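# Stow earphones in chest drawer and close it

## Task

Place the coiled earphones inside the small chest's open drawer, then push the drawer closed, with the chest still standing upright at the end.

## Robot and tools

Robot: two seven-joint arms, left_arm and right_arm, each ending in a two-finger gripper with foldable fingers. Bases in the scene frame: left_arm at (-0.054, +0.303, 0) m, quat_wxyz (+1.000, 0, 0, -0.028); right_arm at (+0.009, -0.294, 0) m, quat_wxyz (+1.000, 0, 0, +0.010). A camera stand is fixed behind the arms. Loose objects may occasionally get a brief nudge.

Frames. Scene frame: origin at table-top height halfway between the nominal bases, +x out over the table, +z up, left_arm on +y (arm names do not match image sides). Each arm reports its hand pose, velocities and wrist-camera pose in its own base frame; fixed cameras and the table use the scene frame. Motion offsets are along the axes of that arm's current Hand target. On the gripper, fingers point along +z and close along y. end_effector_position is the point between the pads when shut; fingertips extend about 33 mm past it at gaps up to 40 mm, only 9 mm when wide open. Printed poses may be off by a few centimetres, more at long reach. A big wrist turn can swing the elbow.

execute_actions(actions, cameras). actions is a list of actions; each action is a list of up to 15 rows, one per 1/30 s step; a short action repeats its last row to fill 15 steps. Every row is one flat list of 18 numbers in [-1, 1] covering both arms: left dx, dy, dz, rx, ry, rz, gripper position, force_limit, speed, then the same nine for the right arm. dx..rz are offsets, not poses: measured from that arm's Hand target as it was when the action began (not from the previous row), in the Hand target's axes, with 1.0 = 0.6 m or 180 degrees; rx, ry, rz form a single rotation vector. Repeating an offset in a new action moves further. Six zeros re-command the current Hand target. Always resend each gripper's intended three numbers, since 0 is a real command. The controller limits each step to 70 mm and 16 degrees from the measured pose, so one action may fall short; a gripper resting short of its target stays short until the next command (even all zeros) asks again, or you add the missing distance. To stop an arm pushing into something, command its target back past the gripper. An empty actions list returns images and full status.

Gripper numbers: position +1 fully open (140 mm), pads touch near -0.8, -1 closes until blocked. force_limit sets squeeze after a slow close: roughly 14 N at -1, 40 N at 0, 58 N at +1. speed: about 30 mm/s at -1, 140 at 0, 250 at +1; faster closes grip harder (up to about 116 N on rigid parts). Both start at +1. Grip near the fingertip quarter of the pads; deeper grips can fold the fingers, hold narrow items poorly or squeeze wide ones too hard. Fingers pressed tip-first onto a surface fold easily. To grip harder, raise force_limit and change position from -1 to -0.98; to grip softer, reopen and close slowly. After a -1 force_limit close, fingers will not re-close by themselves.

move(target, speed, blend, blocking, cameras): straight-line paths toward target, one 18-number row (same layout and offset meaning, counted from the Hand targets) or a list of up to 15 rows, all counted from the same starting Hand targets. speed in m/s, 0.002 to 2, default 0.25 (turns capped at twice that in rad/s, max 2.5). blend in m rounds corners; 0 stops at each. Paths do not avoid obstacles or the other arm, and last 0.5 to 10 s. Result adds a move: line: done, off_target, moving, held or fault, plus limits (paced = pose clipped, held = steps withheld). blocking=false returns after about 0.5 s while the move continues.

wait(seconds 0 to 10): lets time pass holding commands. stop(): brakes a running move; fingers keep going. zoom_image(camera, region [x0, y0, x1, y1] in pixels, max 504x504) enlarges part of the newest image of cam_high, cam_low, cam_left_wrist or cam_right_wrist. clear_fault(arm): clears a reported torque or force fault on left_arm or right_arm. finished_scene(scene): ends the scene irreversibly; give this scene's number (1). Finish only once the earphones sit in the drawer, the drawer is shut and the chest stands.

Results: end_effector_position (m) and quat_wxyz per gripper; Hand target (the base for next offsets); Tool commands; object_status per gripper: 0 moving, 1 blocked while opening, 2 blocked while closing (a grip), 3 reached target or pads met. position_measured is in counts: 3 open, 75 about 100 mm, 139 about 60 mm, 200 about 20 mm, 230 pads touching. Joint velocities may say within noise. Joint torques, External joint torques and Flange force (gripper axes, N) indicate loads and contact but include error and held weight; extra lines cover earlier actions. Camera images are 672x504.

Avoid: dropping the earphones or letting anything leave the table; tipping the chest; slamming the drawer or hitting fixed or heavy things; hard squeezes on parts still resting on something; high gripper forces or fast swings with a load; arms or grippers touching each other (the clearance check does not protect grippers). A joint torque at its limit (85 N m for big joints, 11 N m for forearm roll and wrist joints), 85 N net outside force, leaving a joint range, or overspeed stops the arm until clear_fault; if its grip pins it, open first. Joint ranges (rad): waist and upper arm roll ±2.901, shoulder ±1.836, elbow -3.077 to -0.117 (straight at -0.467), forearm roll ±2.876, wrist pitch 0.440 to 4.622, wrist roll ±3.051. Long holding, stretching or pushing heats motors; a MOTOR HOT line warns, and overheating brakes the arm for 30 to 60 s or longer.

Each tool is called after ">>>" by a JSON object that holds its "method" and its "body".

## Session

>>> {"method": "execute_actions", "body": {"actions": []}}

>>> {"method": "zoom_image", "body": {"camera": "cam_high", "region": [160, 80, 664, 458]}}

Scene clock: 0.00 s.
left_arm: end_effector_position=(+0.4163, -0.0584, +0.3045) position_measured=3 object_status=3 end_effector_quat_wxyz=(-0.207, +0.957, +0.162, +0.126) | right_arm: end_effector_position=(+0.6096, +0.0540, +0.2227) position_measured=3 object_status=3 end_effector_quat_wxyz=(+0.364, -0.056, +0.925, -0.096)
Joint positions: left_arm=[-0.181 -0.472 -0.25 -2.392 0.399 1.895 -2.446] | right_arm=[-1.005 -0.338 1.146 -2.631 -0.146 3.212 1.834]
Joint velocities: within noise
Joint torques (N m): no reading
External joint torques (N m): no reading
Flange force (N): no reading
Hand target: left_arm +0.4163, -0.0584, +0.3045; -0.207, +0.957, +0.162, +0.126 | right_arm +0.6096, +0.0540, +0.2227; +0.364, -0.056, +0.925, -0.096
Tool commands: left_gripper/position=+1.0 left_gripper/force_limit=+1.0 left_gripper/speed=+1.0 right_gripper/position=+1.0 right_gripper/force_limit=+1.0 right_gripper/speed=+1.0

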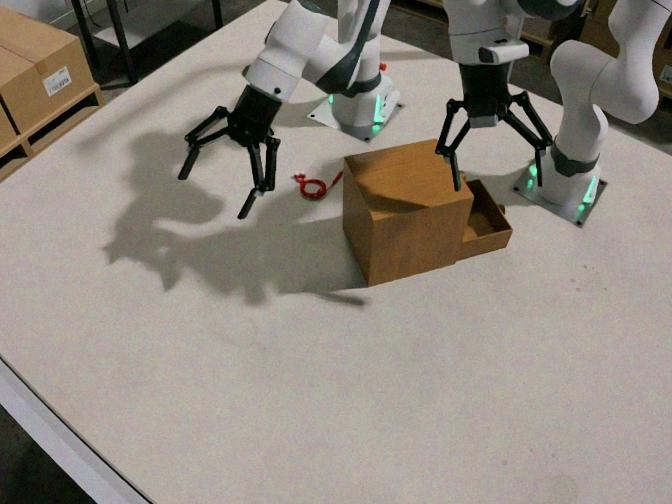

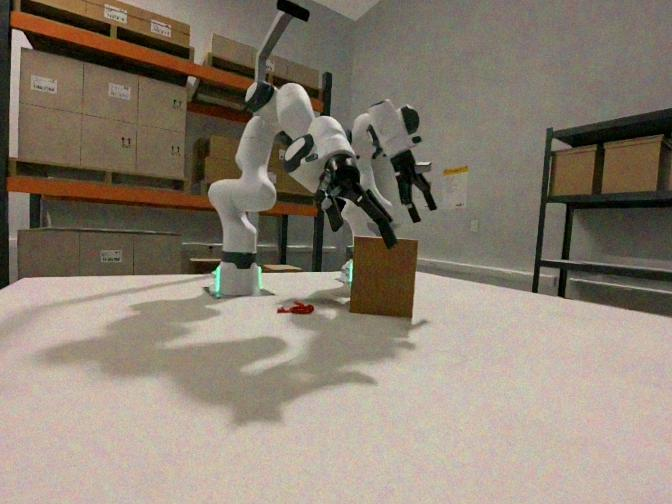

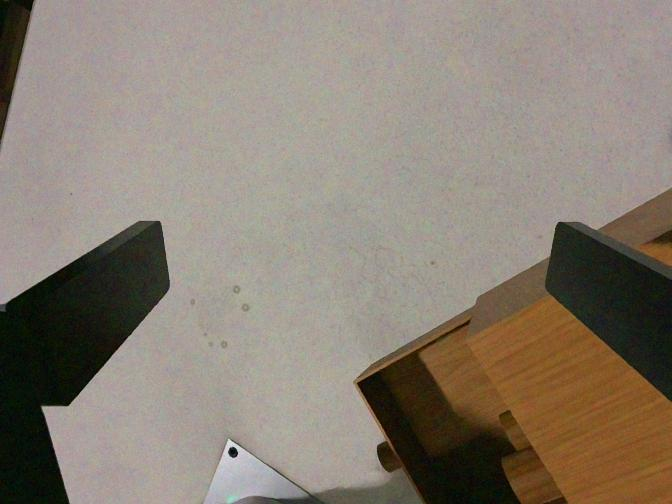

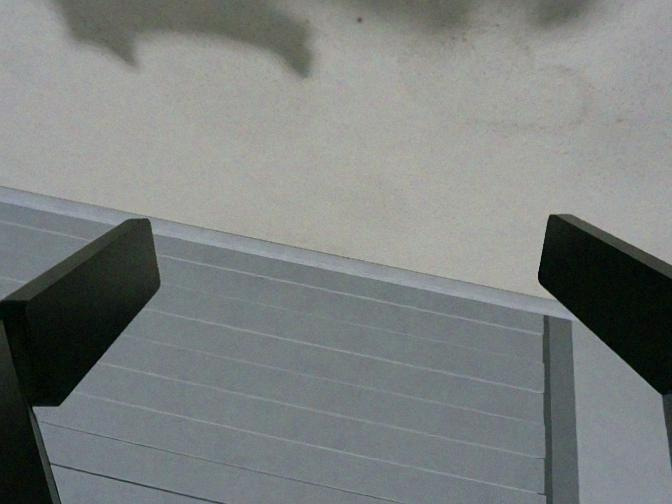

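Scaled by 1.000.

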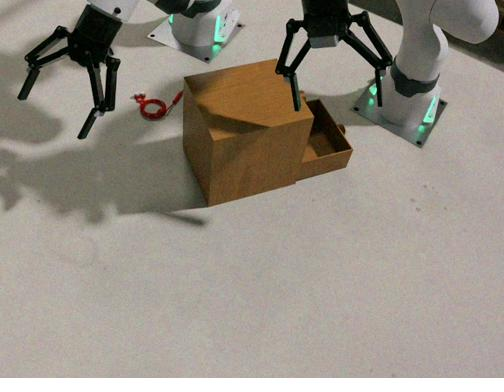

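>>> {"method": "move", "body": {"target": [0.014, -0.8877, 0.1812, 0,0,0, 1,1,1, 0.3337, 0.051, -0.3872, -0.0627, 0.2376, 0.0366, 1,1,1], "speed": 0.3, "cameras": ["cam_high", "cam_right_wrist", "cam_left_wrist"]}}

>>> {"method": "zoom_image", "body": {"camera": "cam_high", "region": [270, 110, 530, 300]}}

Scene clock: 71.90 s.
left_arm: end_effector_position=(+0.2510, +0.4494, +0.3997) position_measured=3 object_status=3 end_effector_quat_wxyz=(-0.206, +0.956, +0.165, +0.127) | right_arm: end_effector_position=(+0.3052, +0.0797, +0.2503) position_measured=3 object_status=3 end_effector_quat_wxyz=(+0.001, -0.003, +1.000, -0.002)
Joint positions: left_arm=[-0.126 -0.939 0.773 -2.292 0.946 1.876 -1.531] | right_arm=[-0.095 -0.814 0.3 -2.674 0.223 1.877 1.612]
Joint velocities: left_arm=[0.002 -0.001 0.001 0 -0.002 0 0.007] | right_arm=[within noise]
Joint torques (N m): left_arm=[-0.41 6.02 -18.08 21.41 1.7 3.1 0.08] | right_arm=[0.77 -5.64 -4.49 23.35 1.23 2.12 0.12]
External joint torques (N m): left_arm=[-0.48 -0.14 -0.1 1.27 0.34 -0.05 0.11] | right_arm=[0.8 -1.6 1.34 -0.8 0.46 -0.32 0.12]
Flange force (N): left_arm=[3.3 -2.9 -1.1] | right_arm=[8.7 2.6 1.3]
Hand target: left_arm +0.2500, +0.4503, +0.4003; -0.207, +0.957, +0.162, +0.126 | right_arm +0.3038, +0.0808, +0.2501; +0.000, +0.000, +1.000, +0.000
Off the commanded pose: left_arm 0.001 m, 0 deg | right_arm 0.002 m, 0 deg.
move: done
Images, in order (width x height): cam_high 672x504, cam_left_wrist 672x504, cam_right_wrist 672x504.

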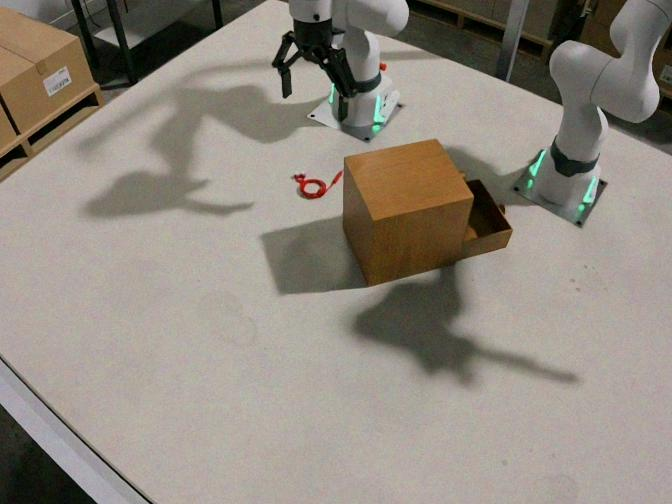

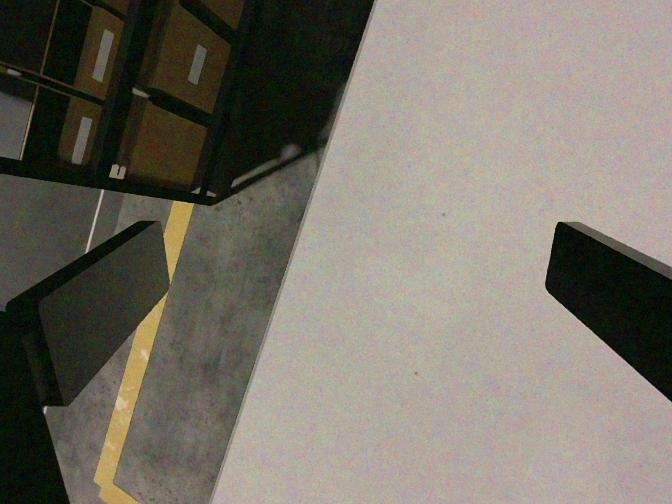

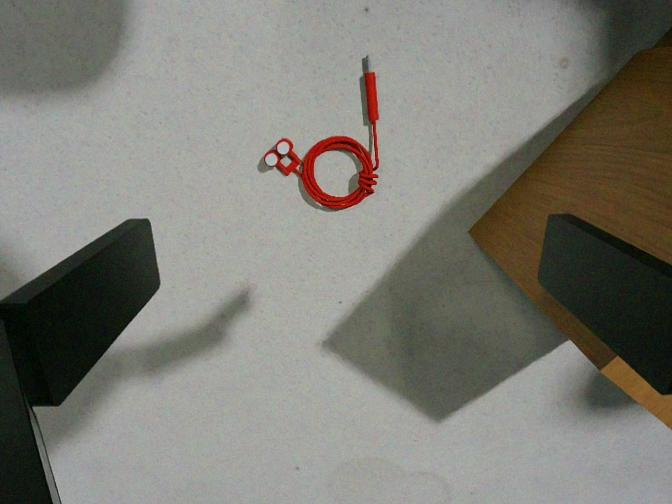

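Scaled by 1.938 from the camera's 672x504 image, which has a finer 960x720 frame.

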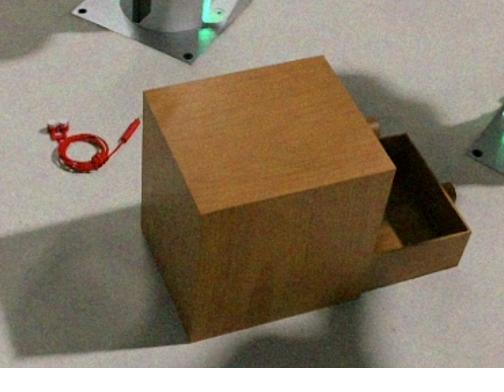

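>>> {"method": "move", "body": {"target": [[0,0,0,0,0,0,1,1,1, 0.0873,-0.005,0.2168,0,0,-0.4944,-1,-1,0],[0,0,0,0,0,0,1,1,1, 0.0873,-0.005,0.3418,0,0,-0.4944,-1,-1,0]], "speed": [0.35,0.15], "blend": 0.02, "cameras": ["cam_right_wrist"]}}

Scene clock: 216.43 s.
left_arm: end_effector_position=(+0.2510, +0.4494, +0.3997) position_measured=3 object_status=3 end_effector_quat_wxyz=(-0.206, +0.956, +0.163, +0.127) | right_arm: end_effector_position=(+0.2522, +0.0783, +0.0448) position_measured=233 object_status=3 end_effector_quat_wxyz=(+0.013, +0.702, -0.712, -0.009)
Joint positions: left_arm=[-0.126 -0.939 0.773 -2.292 0.946 1.876 -1.529] | right_arm=[1.06 -0.805 -1.058 -3.04 -0.951 2.26 0.939]
Joint velocities: left_arm=[within noise] | right_arm=[0 -0.002 0 0.001 -0.001 0.001 0.006]
Joint torques (N m): left_arm=[-0.12 6.25 -18.39 21.37 1.47 3.3 0.08] | right_arm=[1.04 0.62 9.92 13.91 0.26 2.09 0.14]
External joint torques (N m): left_arm=[-0.13 0.06 -0.37 1.19 0.11 0.13 0.11] | right_arm=[1.03 -1.39 0.4 0.03 -0.32 -0.33 0.14]
Flange force (N): left_arm=[2.9 -2.3 -1.5] | right_arm=[-0.8 2.9 -6.4]
Hand target: left_arm +0.2500, +0.4503, +0.4003; -0.207, +0.957, +0.162, +0.126 | right_arm +0.2513, +0.0777, +0.0451; +0.000, +0.701, -0.713, +0.000
Off the commanded pose: left_arm 0.001 m, 0 deg | right_arm 0.001 m, 2 deg.
joint sent to its limit (right arm) — joint 4 (elbow), lower limit, where the elbow is as bent as it goes. The joint targets still meet the commanded pose.
move: done
Images, in order (width x height): cam_right_wrist 672x504.

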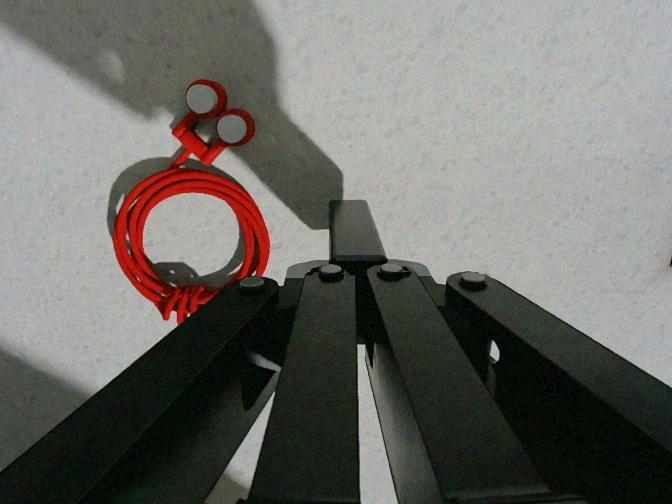

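>>> {"method": "execute_actions", "body": {"actions": [[[0,0,0,0,0,0,1,1,1,0,0,0.0208,0,0,0,-1,-1,0]],[[0,0,0,0,0,0,1,1,1,0,0,0.0025,0,0,0,-1,-1,0]],[[0,0,0,0,0,0,1,1,1,0,0,0.0017,0,0,0,-1,-1,0]],[[0,0,0,0,0,0,1,1,1,0,0,0.0017,0,0,0,-1,-1,0]]]}}

Scene clock: 242.80 s.
left_arm: end_effector_position=(+0.2510, +0.4494, +0.3997) position_measured=3 object_status=3 end_effector_quat_wxyz=(-0.206, +0.956, +0.163, +0.127) | right_arm: end_effector_position=(+0.2490, +0.0793, +0.0322) position_measured=233 object_status=3 end_effector_quat_wxyz=(+0.013, +0.708, -0.706, -0.013)
Joint positions: left_arm=[-0.126 -0.939 0.773 -2.292 0.946 1.876 -1.529] | right_arm=[1.124 -0.817 -1.166 -3.038 -1.042 2.261 0.971]
Joint torques (N m): left_arm=[-0.1 6.25 -18.4 21.36 1.46 3.29 0.11] | right_arm=[1.96 6.46 7.72 11.43 -1.27 3.89 0.09]
External joint torques (N m): left_arm=[-0.09 -0.03 -0.43 1.3 0.1 0.14 0.13] | right_arm=[1.96 3.24 -2.51 -0.74 -1.86 1.46 0.09]
External joint torques at the end of the 1st action: left_arm=[0.01 -0.16 -0.4 1.37 0.11 0.13 0.1] | right_arm=[0.03 0.77 0.79 0.01 0.46 -0.16 -0.15]
External joint torques at the end of the 2nd action: left_arm=[-0.11 0.05 -0.43 1.2 0.09 0.12 0.12] | right_arm=[1.09 0.36 0.26 0.11 -0.01 0.05 0.03]
External joint torques at the end of the 3rd action: left_arm=[-0.03 -0.07 -0.45 1.37 0.11 0.13 0.1] | right_arm=[1.44 1.41 -0.69 -0.39 -0.56 0.42 0.1]
Flange force (N): left_arm=[2.8 -2.4 -1.9] | right_arm=[-13.4 -21.1 41.6]
Flange force at the end of the 1st action (N): left_arm=[2.4 -2.5 -2.0] | right_arm=[-1.6 -0.4 -2.2]
Flange force at the end of the 2nd action (N): left_arm=[2.8 -2.2 -1.7] | right_arm=[-5.5 -4.6 3.2]
Flange force at the end of the 3rd action (N): left_arm=[2.7 -2.5 -2.0] | right_arm=[-8.5 -9.8 16.0]
Hand target: left_arm +0.2500, +0.4503, +0.4003; -0.207, +0.957, +0.162, +0.126 | right_arm +0.2498, +0.0796, +0.0306; +0.011, +0.708, -0.706, -0.012
Off the commanded pose: left_arm 0.001 m, 0 deg | right_arm 0.002 m, 0 deg.
pose unreachable (right arm): on one or more control steps of this call, first in action 0 (counted from 0), this arm could not follow its commanded pose, so it was not sent that pose on those steps. It may still have moved: this result reports where it is.
cause: moving toward the commanded pose would bring two parts of the arm too close to each other (joints 2 (shoulder) to 5 (forearm roll) lie between them).

>>> {"method": "move", "body": {"target": [[0,0,0,0,0,0,1,1,1, 0,0.0016,-0.049,0,0,0,-1,-1,0],[0,0,0,0,0,0,1,1,1, 0.004,-0.051,-0.0507,0.0103,0,0,-1,-1,0],[0,0,0,0,0,0,1,1,1, 0.004,-0.051,-0.0334,0.0103,0,0,-0.381,-1,0]], "speed": 0.12, "blend": [0.01,0.01,0], "cameras": ["cam_right_wrist"]}}

Scene clock: 266.33 s.
left_arm: end_effector_position=(+0.2510, +0.4494, +0.3997) position_measured=3 object_status=3 end_effector_quat_wxyz=(-0.206, +0.956, +0.163, +0.127) | right_arm: end_effector_position=(+0.2793, +0.0772, +0.0495) position_measured=177 object_status=0 end_effector_quat_wxyz=(+0.001, +0.707, -0.707, -0.002)
Joint positions: left_arm=[-0.126 -0.939 0.773 -2.292 0.946 1.876 -1.529] | right_arm=[1.148 -0.827 -1.15 -2.976 -1.018 2.235 0.95]
Joint torques (N m): left_arm=[-0.08 6.29 -18.4 21.3 1.46 3.28 0.09] | right_arm=[0.95 3.51 11.7 13.83 0.33 2.52 -0.1]
External joint torques (N m): left_arm=[-0.1 0.03 -0.46 1.24 0.11 0.14 0.11] | right_arm=[0.95 0.3 0.43 0.51 -0.28 0.05 -0.1]
Flange force (N): left_arm=[2.8 -2.3 -1.8] | right_arm=[-4.0 -4.4 2.0]
Hand target: left_arm +0.2500, +0.4503, +0.4003; -0.207, +0.957, +0.162, +0.126 | right_arm +0.2810, +0.0772, +0.0496; +0.000, +0.708, -0.706, +0.000
Off the commanded pose: left_arm 0.001 m, 0 deg | right_arm 0.002 m, 0 deg.
move: done; blend cut to 0.0052 m at target 2
Images, in order (width x height): cam_right_wrist 672x504.

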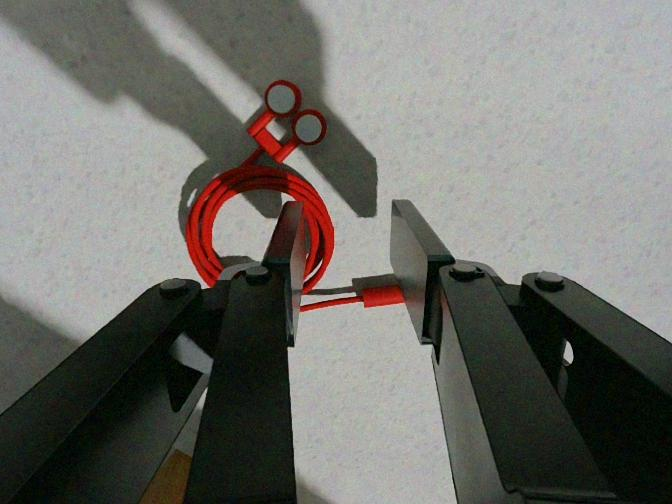

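>>> {"method": "move", "body": {"target": [[0,0,0,0,0,0,1,1,1, 0,-0.019,0,0,0,0,-0.381,-0.5,-1],[0,0,0,0,0,0,1,1,1, 0,-0.019,0.0243,0,0,0,-0.381,-0.5,-1],[0,0,0,0,0,0,1,1,1, 0,-0.019,0.0243,0,0,0,-1,-0.5,-1]], "speed": 0.05, "cameras": ["cam_right_wrist"]}}

Scene clock: 287.20 s.
left_arm: end_effector_position=(+0.2510, +0.4494, +0.3997) position_measured=3 object_status=3 end_effector_quat_wxyz=(-0.206, +0.956, +0.163, +0.127) | right_arm: end_effector_position=(+0.2924, +0.0773, +0.0356) position_measured=223 object_status=0 end_effector_quat_wxyz=(+0.000, +0.708, -0.706, -0.001)
Joint positions: left_arm=[-0.126 -0.939 0.773 -2.292 0.946 1.876 -1.529] | right_arm=[1.225 -0.754 -1.242 -2.941 -1.058 2.306 0.962]
Joint torques (N m): left_arm=[-0.08 6.24 -18.39 21.37 1.47 3.29 0.07] | right_arm=[1.05 3.87 11.47 11.66 0.5 2.69 0.1]
External joint torques (N m): left_arm=[-0.12 0.03 -0.44 1.3 0.11 0.14 0.1] | right_arm=[0.99 0.6 0 -0.81 -0.07 0.21 0.1]
Flange force (N): left_arm=[3.0 -2.4 -1.8] | right_arm=[-4.6 -2.5 6.2]
Hand target: left_arm +0.2500, +0.4503, +0.4003; -0.207, +0.957, +0.162, +0.126 | right_arm +0.2924, +0.0773, +0.0350; +0.000, +0.708, -0.706, +0.000
Off the commanded pose: left_arm 0.001 m, 0 deg | right_arm 0.001 m, 0 deg.
move: done
Images, in order (width x height): cam_right_wrist 672x504.

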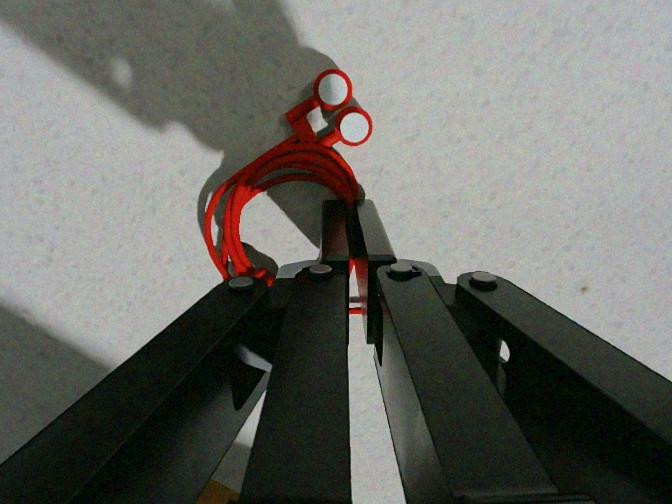

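>>> {"method": "move", "body": {"target": [0,0,0,0,0,0,1,1,1, 0,0,-0.2,0,0,0,-1,-0.5,-1], "speed": 0.1, "cameras": ["cam_right_wrist", "cam_high"]}}

Scene clock: 474.83 s.
left_arm: end_effector_position=(+0.2510, +0.4494, +0.3997) position_measured=3 object_status=3 end_effector_quat_wxyz=(-0.206, +0.956, +0.163, +0.127) | right_arm: end_effector_position=(+0.2931, +0.0772, +0.1543) position_measured=223 object_status=2 end_effector_quat_wxyz=(+0.000, +0.707, -0.707, +0.001)
Joint positions: left_arm=[-0.126 -0.939 0.773 -2.292 0.946 1.876 -1.529] | right_arm=[1.106 -1.036 -0.857 -2.847 -0.761 1.902 0.873]
Joint velocities: left_arm=[within noise] | right_arm=[0.001 0 0 0.002 -0.002 -0.005 -0.003]
Joint torques (N m): left_arm=[-0.07 6.26 -18.43 21.35 1.47 3.28 0.09] | right_arm=[0.44 3.07 13.3 18.62 1.03 2.15 -0.28]
External joint torques (N m): left_arm=[-0.04 -0.01 -0.43 1.32 0.12 0.14 0.12] | right_arm=[0.45 -1.31 0.73 0.27 0.32 -0.34 -0.28]
Flange force (N): left_arm=[2.7 -2.4 -1.9] | right_arm=[1.8 4.6 -5.6]
Hand target: left_arm +0.2500, +0.4503, +0.4003; -0.207, +0.957, +0.162, +0.126 | right_arm +0.2925, +0.0772, +0.1550; +0.000, +0.708, -0.706, +0.000
Off the commanded pose: left_arm 0.001 m, 0 deg | right_arm 0.001 m, 0 deg.
move: done
Images, in order (width x height): cam_high 672x504, cam_right_wrist 672x504.

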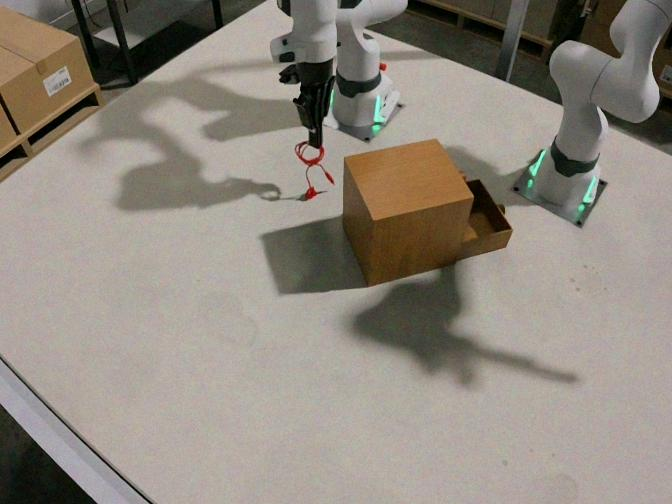

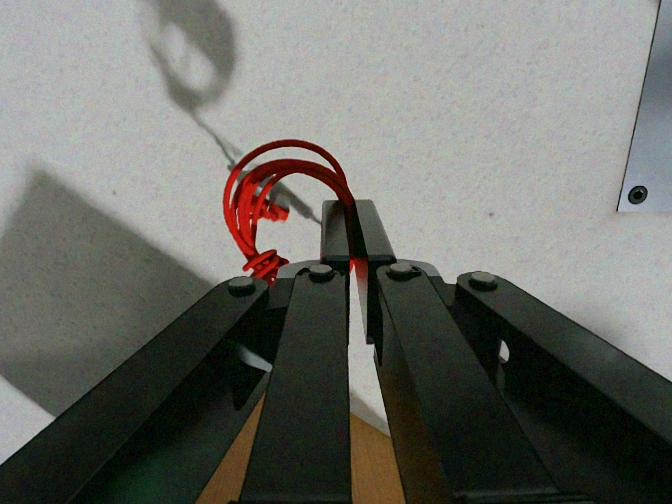

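>>> {"method": "move", "body": {"target": [[0,0,0,0,0,0,1,1,1, 0,0,-0.4083,0,0,0,-1,-0.5,-1],[0,0,0,0,0,0,1,1,1, -0.5767,0.149,-0.4083,0,0,0.4794,-1,-0.5,-1],[0,0,0,0,0,0,1,1,1, -0.5767,0.149,-0.275,0,0,0.4794,-1,-0.5,-1]], "speed": 0.25, "blend": [0.05,0.03,0], "cameras": ["cam_right_wrist", "cam_high"]}}

>>> {"method": "zoom_image", "body": {"camera": "cam_high", "region": [400, 60, 600, 260]}}

Scene clock: 502.13 s.
left_arm: end_effector_position=(+0.2510, +0.4494, +0.3997) position_measured=3 object_status=3 end_effector_quat_wxyz=(-0.206, +0.956, +0.163, +0.127) | right_arm: end_effector_position=(+0.2025, +0.4218, +0.3198) position_measured=223 object_status=2 end_effector_quat_wxyz=(+0.000, -0.037, +0.999, -0.002)
Joint positions: left_arm=[-0.126 -0.939 0.773 -2.292 0.946 1.876 -1.529] | right_arm=[0.542 -0.336 0.508 -2.121 0.165 1.817 2.48]
Joint velocities: left_arm=[within noise] | right_arm=[0.001 0.001 -0.002 0.001 0 0 0.006]
Joint torques (N m): left_arm=[-0.09 6.25 -18.4 21.38 1.47 3.29 0.07] | right_arm=[-0.03 -18.42 -3.59 23.67 1.33 2.47 0.09]
External joint torques (N m): left_arm=[-0.15 0.07 -0.5 1.24 0.11 0.14 0.09] | right_arm=[0.03 -1.93 1.81 -0.82 0.45 0 0.09]
Flange force (N): left_arm=[3.0 -2.2 -1.8] | right_arm=[6.4 -5.0 2.3]
Hand target: left_arm +0.2500, +0.4503, +0.4003; -0.207, +0.957, +0.162, +0.126 | right_arm +0.2023, +0.4228, +0.3204; +0.000, -0.034, +0.999, +0.000
Off the commanded pose: left_arm 0.001 m, 0 deg | right_arm 0.001 m, 1 deg.
move: done
Images, in order (width x height): cam_high 672x504, cam_right_wrist 672x504.

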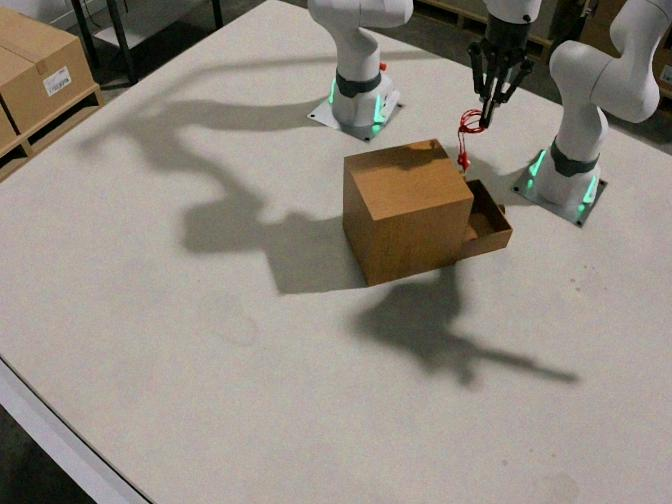

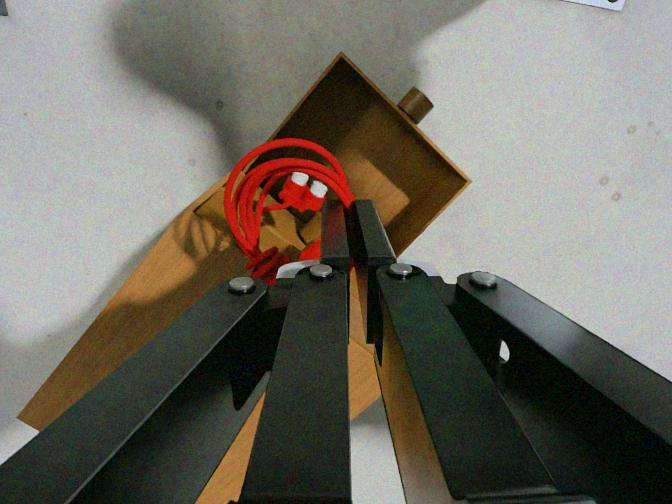

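Scaled by 2.520 from the camera's 672x504 image, which has a finer 960x720 frame.

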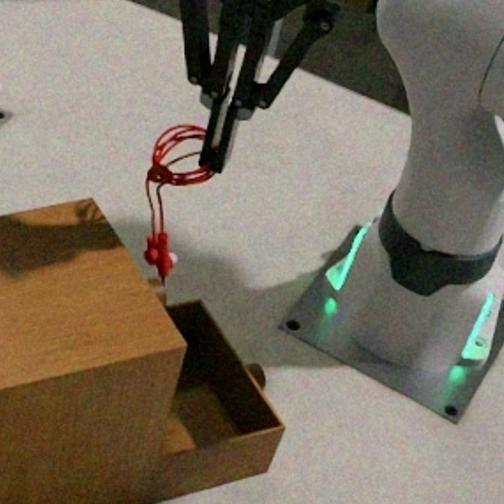

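>>> {"method": "move", "body": {"target": [[0,0,0,0,0,0,1,1,1, 0.0252,0.0393,0.1507,0.0367,-0.1154,0.0068,-1,-0.5,-1],[0,0,0,0,0,0,1,1,1, 0.0252,0.0393,0.30,0.0367,-0.1154,0.0068,-1,-0.5,-1]], "speed": [0.15,0.08], "blend": 0.01, "cameras": ["cam_right_wrist", "cam_high"]}}

>>> {"method": "zoom_image", "body": {"camera": "cam_high", "region": [400, 60, 600, 260]}}

Scene clock: 534.83 s.
left_arm: end_effector_position=(+0.2510, +0.4494, +0.3997) position_measured=3 object_status=3 end_effector_quat_wxyz=(-0.206, +0.956, +0.163, +0.127) | right_arm: end_effector_position=(+0.1854, +0.4435, +0.1394) position_measured=223 object_status=2 end_effector_quat_wxyz=(+0.181, -0.027, +0.982, -0.054)
Joint positions: left_arm=[-0.126 -0.939 0.773 -2.292 0.946 1.876 -1.529] | right_arm=[0.068 -0.254 1.285 -2.421 -0.189 2.325 2.99]
Joint velocities: left_arm=[within noise] | right_arm=[-0.004 0 0.002 -0.001 0.001 0.001 0.006]
Joint torques (N m): left_arm=[-0.11 6.23 -18.45 21.36 1.46 3.28 0.1] | right_arm=[-0.35 -3.56 -5.41 21.47 1.03 2.28 0.12]
External joint torques (N m): left_arm=[-0.18 0.09 -0.62 1.28 0.11 0.15 0.12] | right_arm=[-0.31 -1.59 1.58 0.34 0.49 0.12 0.14]
Flange force (N): left_arm=[3.0 -2.2 -2.1] | right_arm=[0.0 0.0 0.0]
Hand target: left_arm +0.2500, +0.4503, +0.4003; -0.207, +0.957, +0.162, +0.126 | right_arm +0.1855, +0.4455, +0.1404; +0.182, -0.022, +0.982, -0.051
Off the commanded pose: left_arm 0.001 m, 0 deg | right_arm 0.002 m, 1 deg.
joint sent to its limit (right arm) — joint 7 (wrist roll), upper limit. The joint targets still meet the commanded pose.
move: done
Images, in order (width x height): cam_high 672x504, cam_right_wrist 672x504.

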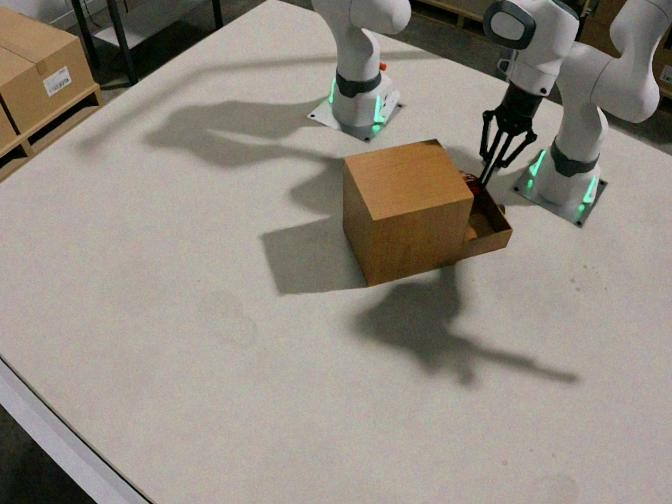

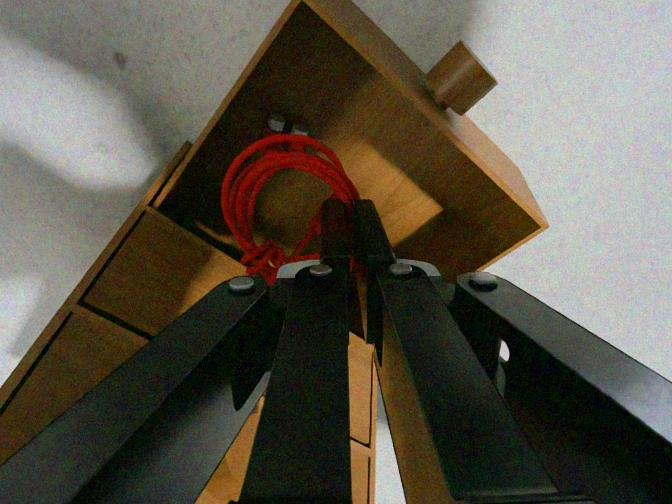

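Scaled by 2.520 from the camera's 672x504 image, which has a finer 960x720 frame.

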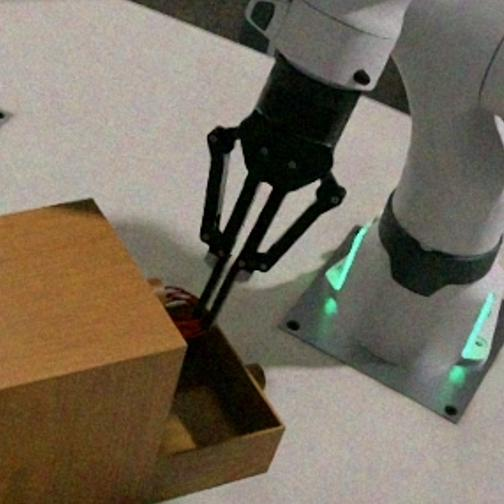

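>>> {"method": "move", "body": {"target": [0,0,0,0,0,0,1,1,1, 0.0225,0.0157,0.0883,0,0,-0.028,-1,-0.5,-1], "speed": 0.06, "cameras": ["cam_right_wrist", "cam_high"]}}

>>> {"method": "zoom_image", "body": {"camera": "cam_high", "region": [400, 60, 600, 260]}}

Scene clock: 565.87 s.
left_arm: end_effector_position=(+0.2510, +0.4494, +0.3997) position_measured=3 object_status=3 end_effector_quat_wxyz=(-0.206, +0.956, +0.163, +0.127) | right_arm: end_effector_position=(+0.1917, +0.4473, +0.0848) position_measured=223 object_status=2 end_effector_quat_wxyz=(+0.180, -0.063, +0.980, -0.061)
Joint positions: left_arm=[-0.126 -0.939 0.773 -2.292 0.946 1.876 -1.529] | right_arm=[-0.421 -0.248 1.77 -2.44 -0.221 2.462 2.968]
Joint velocities: left_arm=[within noise] | right_arm=[-0.001 0 0.002 -0.001 0 0 -0.005]
Joint torques (N m): left_arm=[-0.1 6.26 -18.42 21.38 1.47 3.28 0.09] | right_arm=[0 10.92 -5.16 19.79 0.69 2.15 -0.22]
External joint torques (N m): left_arm=[-0.2 0.09 -0.61 1.29 0.11 0.15 0.11] | right_arm=[-0.02 -0.3 1.65 0.39 0.08 0.04 -0.19]
Flange force (N): left_arm=[3.1 -2.2 -2.1] | right_arm=[0.0 0.0 0.0]
Hand target: left_arm +0.2500, +0.4503, +0.4003; -0.207, +0.957, +0.162, +0.126 | right_arm +0.1917, +0.4491, +0.0854; +0.179, -0.065, +0.980, -0.059
Off the commanded pose: left_arm 0.001 m, 0 deg | right_arm 0.002 m, 0 deg.
move: done
Images, in order (width x height): cam_high 672x504, cam_right_wrist 672x504.

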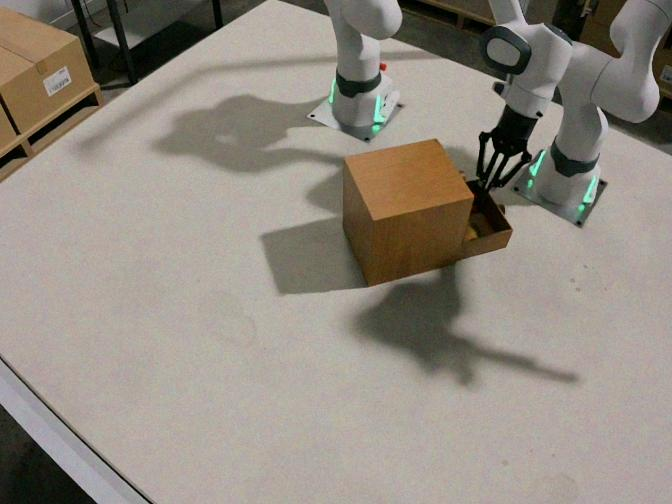

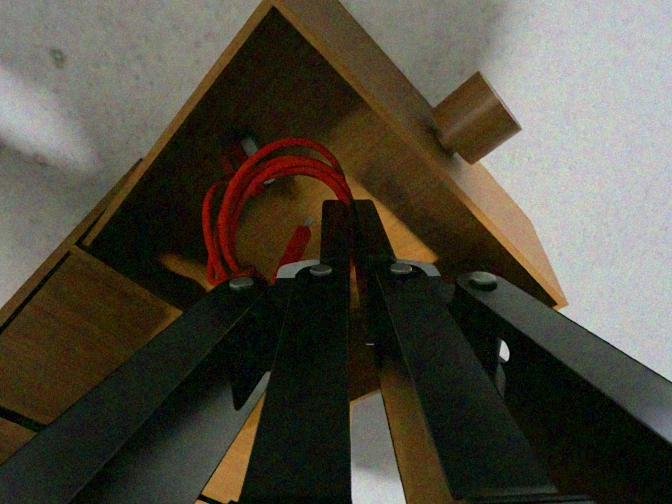

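Scaled by 2.520 from the camera's 672x504 image, which has a finer 960x720 frame.

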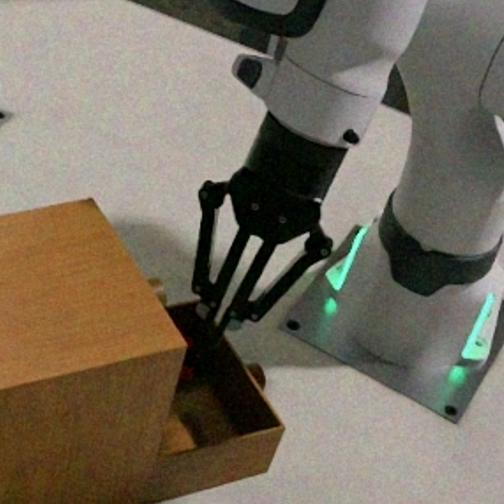

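>>> {"method": "execute_actions", "body": {"actions": [[[0,0,0,0,0,0,1,1,1,0.0029,0.0012,0.0077,0,0,0,-1,-0.5,-1]],[[0,0,0,0,0,0,1,1,1,0.0029,0.0012,0.0077,0,0,0,-1,-0.5,-1]],[[0,0,0,0,0,0,1,1,1,0.0023,0.0009,0.0062,0,0,0,-1,-0.5,-1]],[[0,0,0,0,0,0,1,1,1,0.0017,0.0007,0.0046,0,0,0,-1,-0.5,-1]],[[0,0,0,0,0,0,1,1,1,0.0017,0.0007,0.0046,0,0,0,-1,-0.5,-1]]], "cameras": ["cam_right_wrist"]}}

Scene clock: 669.90 s.
left_arm: end_effector_position=(+0.2510, +0.4494, +0.3997) position_measured=3 object_status=3 end_effector_quat_wxyz=(-0.206, +0.956, +0.163, +0.127) | right_arm: end_effector_position=(+0.1915, +0.4488, +0.0657) position_measured=223 object_status=2 end_effector_quat_wxyz=(+0.180, -0.065, +0.980, -0.060)
Joint positions: left_arm=[-0.126 -0.939 0.773 -2.292 0.946 1.876 -1.529] | right_arm=[-0.554 -0.283 1.907 -2.445 -0.193 2.513 2.959]
Joint torques (N m): left_arm=[-0.09 6.24 -18.44 21.38 1.46 3.29 0.05] | right_arm=[0.06 15.35 -5.35 18.58 0.71 2.21 -0.17]
External joint torques (N m): left_arm=[-0.06 -0.05 -0.42 1.32 0.11 0.14 0.08] | right_arm=[0.06 -0.1 2.08 0 0.07 0.1 -0.15]
External joint torques at the end of the 1st action: left_arm=[-0.07 -0.08 -0.41 1.33 0.11 0.14 0.12] | right_arm=[-0.15 -0.2 1.97 0.03 0.1 0.14 -0.25]
External joint torques at the end of the 2nd action: left_arm=[-0.09 0.05 -0.49 1.26 0.11 0.14 0.13] | right_arm=[0.24 -0.27 2.23 0.06 0.09 0.04 -0.15]
External joint torques at the end of the 3rd action: left_arm=[-0.1 -0.04 -0.47 1.29 0.12 0.14 0.08] | right_arm=[-0.06 -0.12 1.79 0.07 0.08 0.12 -0.19]
External joint torques at the end of the 4th action: left_arm=[-0.06 -0.02 -0.48 1.28 0.1 0.15 0.12] | right_arm=[0.3 -0.12 1.83 0.02 0.08 0.09 -0.15]
Flange force (N): left_arm=[2.7 -2.4 -1.8] | right_arm=[0.0 0.0 0.0]
Flange force at the end of the 1st action (N): left_arm=[2.7 -2.5 -1.8] | right_arm=[0.0 0.0 0.0]
Flange force at the end of the 2nd action (N): left_arm=[2.8 -2.3 -1.9] | right_arm=[0.0 0.0 0.0]
Flange force at the end of the 3rd action (N): left_arm=[2.7 -2.3 -1.9] | right_arm=[0.0 0.0 0.0]
Flange force at the end of the 4th action (N): left_arm=[2.7 -2.3 -1.9] | right_arm=[0.0 0.0 0.0]
Hand target: left_arm +0.2500, +0.4503, +0.4003; -0.207, +0.957, +0.162, +0.126 | right_arm +0.1917, +0.4492, +0.0655; +0.179, -0.065, +0.980, -0.059
Off the commanded pose: left_arm 0.001 m, 0 deg | right_arm 0.001 m, 0 deg.
Images, in order (width x height): cam_right_wrist 672x504.

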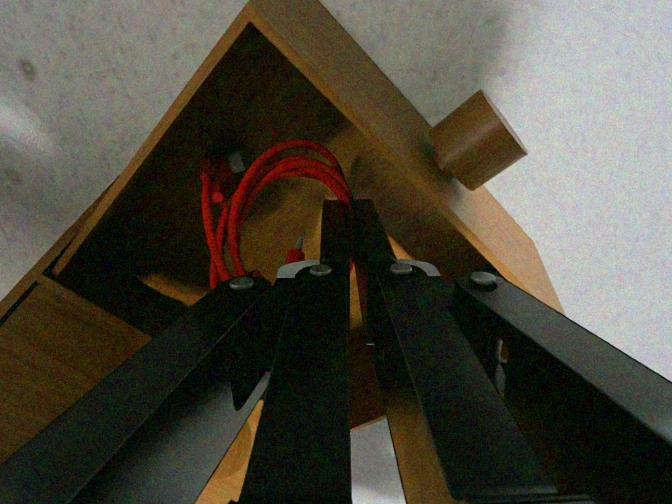

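>>> {"method": "execute_actions", "body": {"actions": [[[0,0,0,0,0,0,1,1,1,0.0012,0.0005,0.0031,0,0,0,-1,-0.5,-1]],[[0,0,0,0,0,0,1,1,1,0.0012,0.0005,0.0031,0,0,0,-1,-0.5,-1]],[[0,0,0,0,0,0,1,1,1,0.0012,0.0005,0.0031,0,0,0,-1,-0.5,-1]],[[0,0,0,0,0,0,1,1,1,0.0012,0.0005,0.0031,0,0,0,-1,-0.5,-1]]], "cameras": ["cam_right_wrist","cam_high"]}}

>>> {"method": "zoom_image", "body": {"camera": "cam_high", "region": [420, 130, 560, 270]}}

Scene clock: 679.43 s.
left_arm: end_effector_position=(+0.2510, +0.4494, +0.3997) position_measured=3 object_status=3 end_effector_quat_wxyz=(-0.206, +0.956, +0.163, +0.127) | right_arm: end_effector_position=(+0.1913, +0.4491, +0.0578) position_measured=223 object_status=2 end_effector_quat_wxyz=(+0.179, -0.066, +0.980, -0.060)
Joint positions: left_arm=[-0.126 -0.939 0.773 -2.292 0.946 1.876 -1.529] | right_arm=[-0.604 -0.296 1.959 -2.447 -0.187 2.534 2.959]
Joint torques (N m): left_arm=[-0.08 6.26 -18.41 21.34 1.46 3.29 0.09] | right_arm=[0.01 16.8 -5.57 18.19 0.74 2.21 -0.1]
External joint torques (N m): left_arm=[-0.1 -0.01 -0.42 1.28 0.11 0.14 0.11] | right_arm=[-0.02 -0.2 2.01 -0.11 0.09 0.09 -0.07]
External joint torques at the end of the 1st action: left_arm=[-0.16 0 -0.53 1.3 0.1 0.16 0.09] | right_arm=[0.47 -0.07 2.19 -0.12 0.07 0.08 -0.11]
External joint torques at the end of the 2nd action: left_arm=[-0.06 0.03 -0.46 1.34 0.11 0.14 0.1] | right_arm=[0.21 -0.12 1.88 -0.06 0.1 0.13 -0.12]
External joint torques at the end of the 3rd action: left_arm=[-0.14 0.06 -0.49 1.26 0.11 0.14 0.1] | right_arm=[-0.5 -0.17 2.32 -0.19 0.07 0.04 -0.11]
Flange force (N): left_arm=[2.8 -2.4 -1.8] | right_arm=[0.0 11.2 9.5]
Flange force at the end of the 1st action (N): left_arm=[2.9 -2.3 -2.0] | right_arm=[0.0 0.0 0.0]
Flange force at the end of the 2nd action (N): left_arm=[2.9 -2.4 -1.9] | right_arm=[0.0 0.0 0.0]
Flange force at the end of the 3rd action (N): left_arm=[3.0 -2.3 -1.9] | right_arm=[-1.0 15.0 12.9]
Hand target: left_arm +0.2500, +0.4503, +0.4003; -0.207, +0.957, +0.162, +0.126 | right_arm +0.1915, +0.4493, +0.0574; +0.179, -0.065, +0.980, -0.059
Off the commanded pose: left_arm 0.001 m, 0 deg | right_arm 0.001 m, 0 deg.
Images, in order (width x height): cam_high 672x504, cam_right_wrist 672x504.

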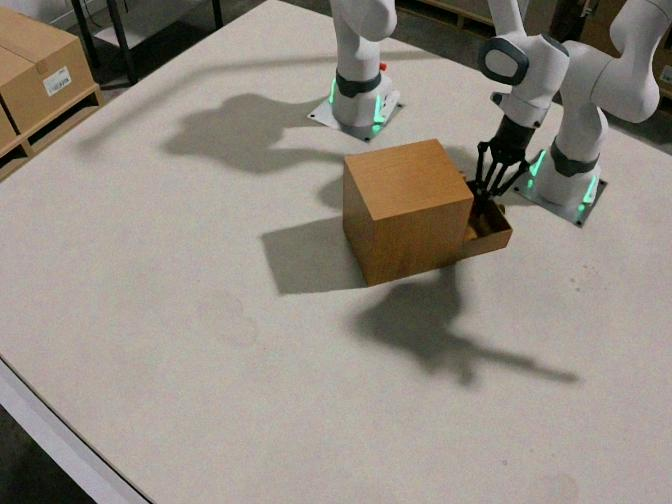

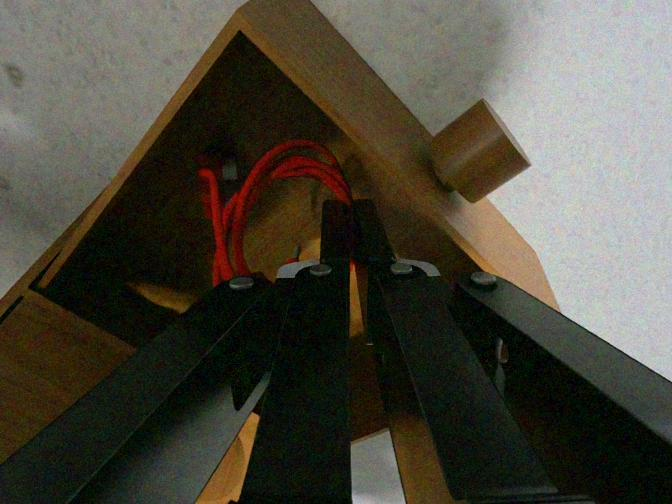

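Scaled by 3.600 from the camera's 672x504 image, which has a finer 960x720 frame.

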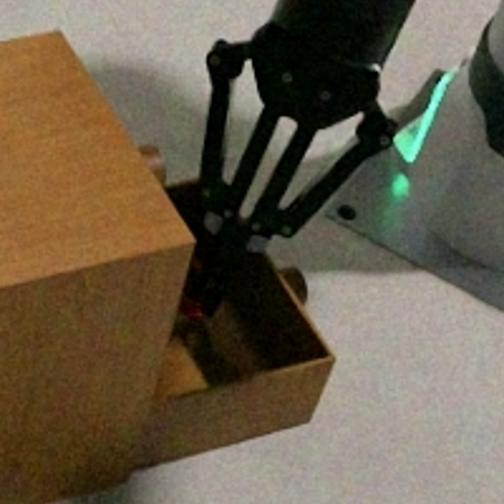

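>>> {"method": "move", "body": {"target": [[0,0,0,0,0,0,1,1,1, 0,0,0,0,0,0,-0.5,-1,-1],[0,0,0,0,0,0,1,1,1, 0,0,-0.18,0,0,0,-0.5,-1,-1]], "speed": 0.06, "cameras": ["cam_right_wrist", "cam_high"]}}

>>> {"method": "zoom_image", "body": {"camera": "cam_right_wrist", "region": [100, 20, 500, 320]}}

Scene clock: 696.93 s.
left_arm: end_effector_position=(+0.2510, +0.4494, +0.3997) position_measured=3 object_status=3 end_effector_quat_wxyz=(-0.206, +0.956, +0.163, +0.127) | right_arm: end_effector_position=(+0.1536, +0.4606, +0.1585) position_measured=192 object_status=3 end_effector_quat_wxyz=(+0.181, -0.063, +0.980, -0.056)
Joint positions: left_arm=[-0.126 -0.939 0.773 -2.292 0.946 1.876 -1.529] | right_arm=[0.134 -0.274 1.285 -2.368 -0.153 2.255 2.945]
Joint velocities: left_arm=[within noise] | right_arm=[0.001 -0.002 -0.001 0 0 -0.003 -0.006]
Joint torques (N m): left_arm=[-0.1 6.24 -18.42 21.34 1.46 3.29 0.09] | right_arm=[0.85 -1.67 -6.2 21.43 0.57 1.92 -0.35]
External joint torques (N m): left_arm=[-0.11 0.04 -0.43 1.22 0.11 0.13 0.12] | right_arm=[0.93 -0.17 1.5 -0.18 0.08 -0.23 -0.33]
Flange force (N): left_arm=[2.8 -2.3 -1.7] | right_arm=[0.0 0.0 0.0]
Hand target: left_arm +0.2500, +0.4503, +0.4003; -0.207, +0.957, +0.162, +0.126 | right_arm +0.1528, +0.4592, +0.1577; +0.179, -0.065, +0.980, -0.059
Off the commanded pose: left_arm 0.001 m, 0 deg | right_arm 0.002 m, 0 deg.
move: done
Images, in order (width x height): cam_high 672x504, cam_right_wrist 672x504.

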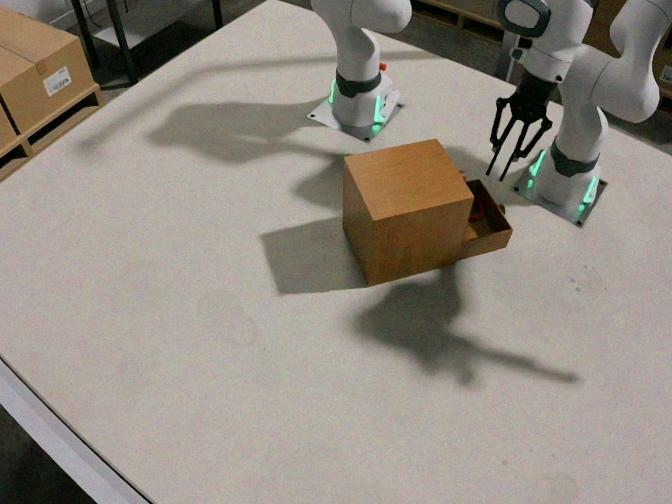

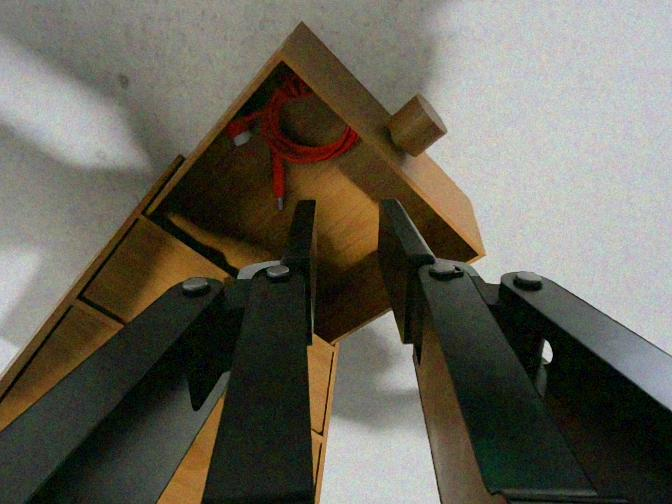

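Scaled by 1.260 from the camera's 672x504 image, which has a finer 960x720 frame.

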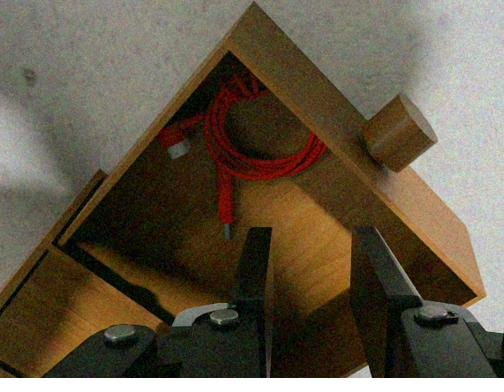

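>>> {"method": "zoom_image", "body": {"camera": "cam_high", "region": [440, 150, 540, 270]}}

>>> {"method": "zoom_image", "body": {"camera": "cam_right_wrist", "region": [190, 20, 370, 230]}}

Scaled by 4.200 from the camera's 672x504 image, which has a finer 960x720 frame.

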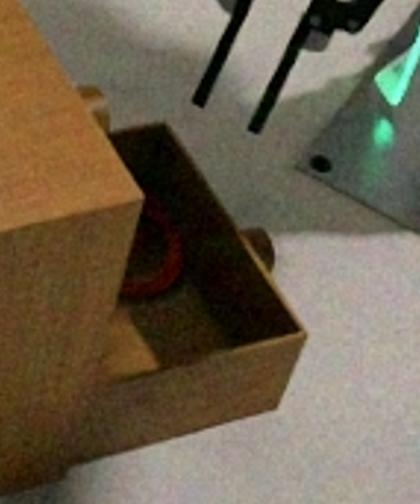

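Scaled by 2.400 from the camera's 672x504 image, which has a finer 960x720 frame.

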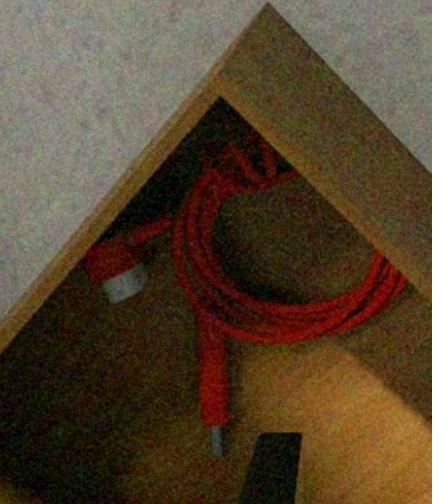

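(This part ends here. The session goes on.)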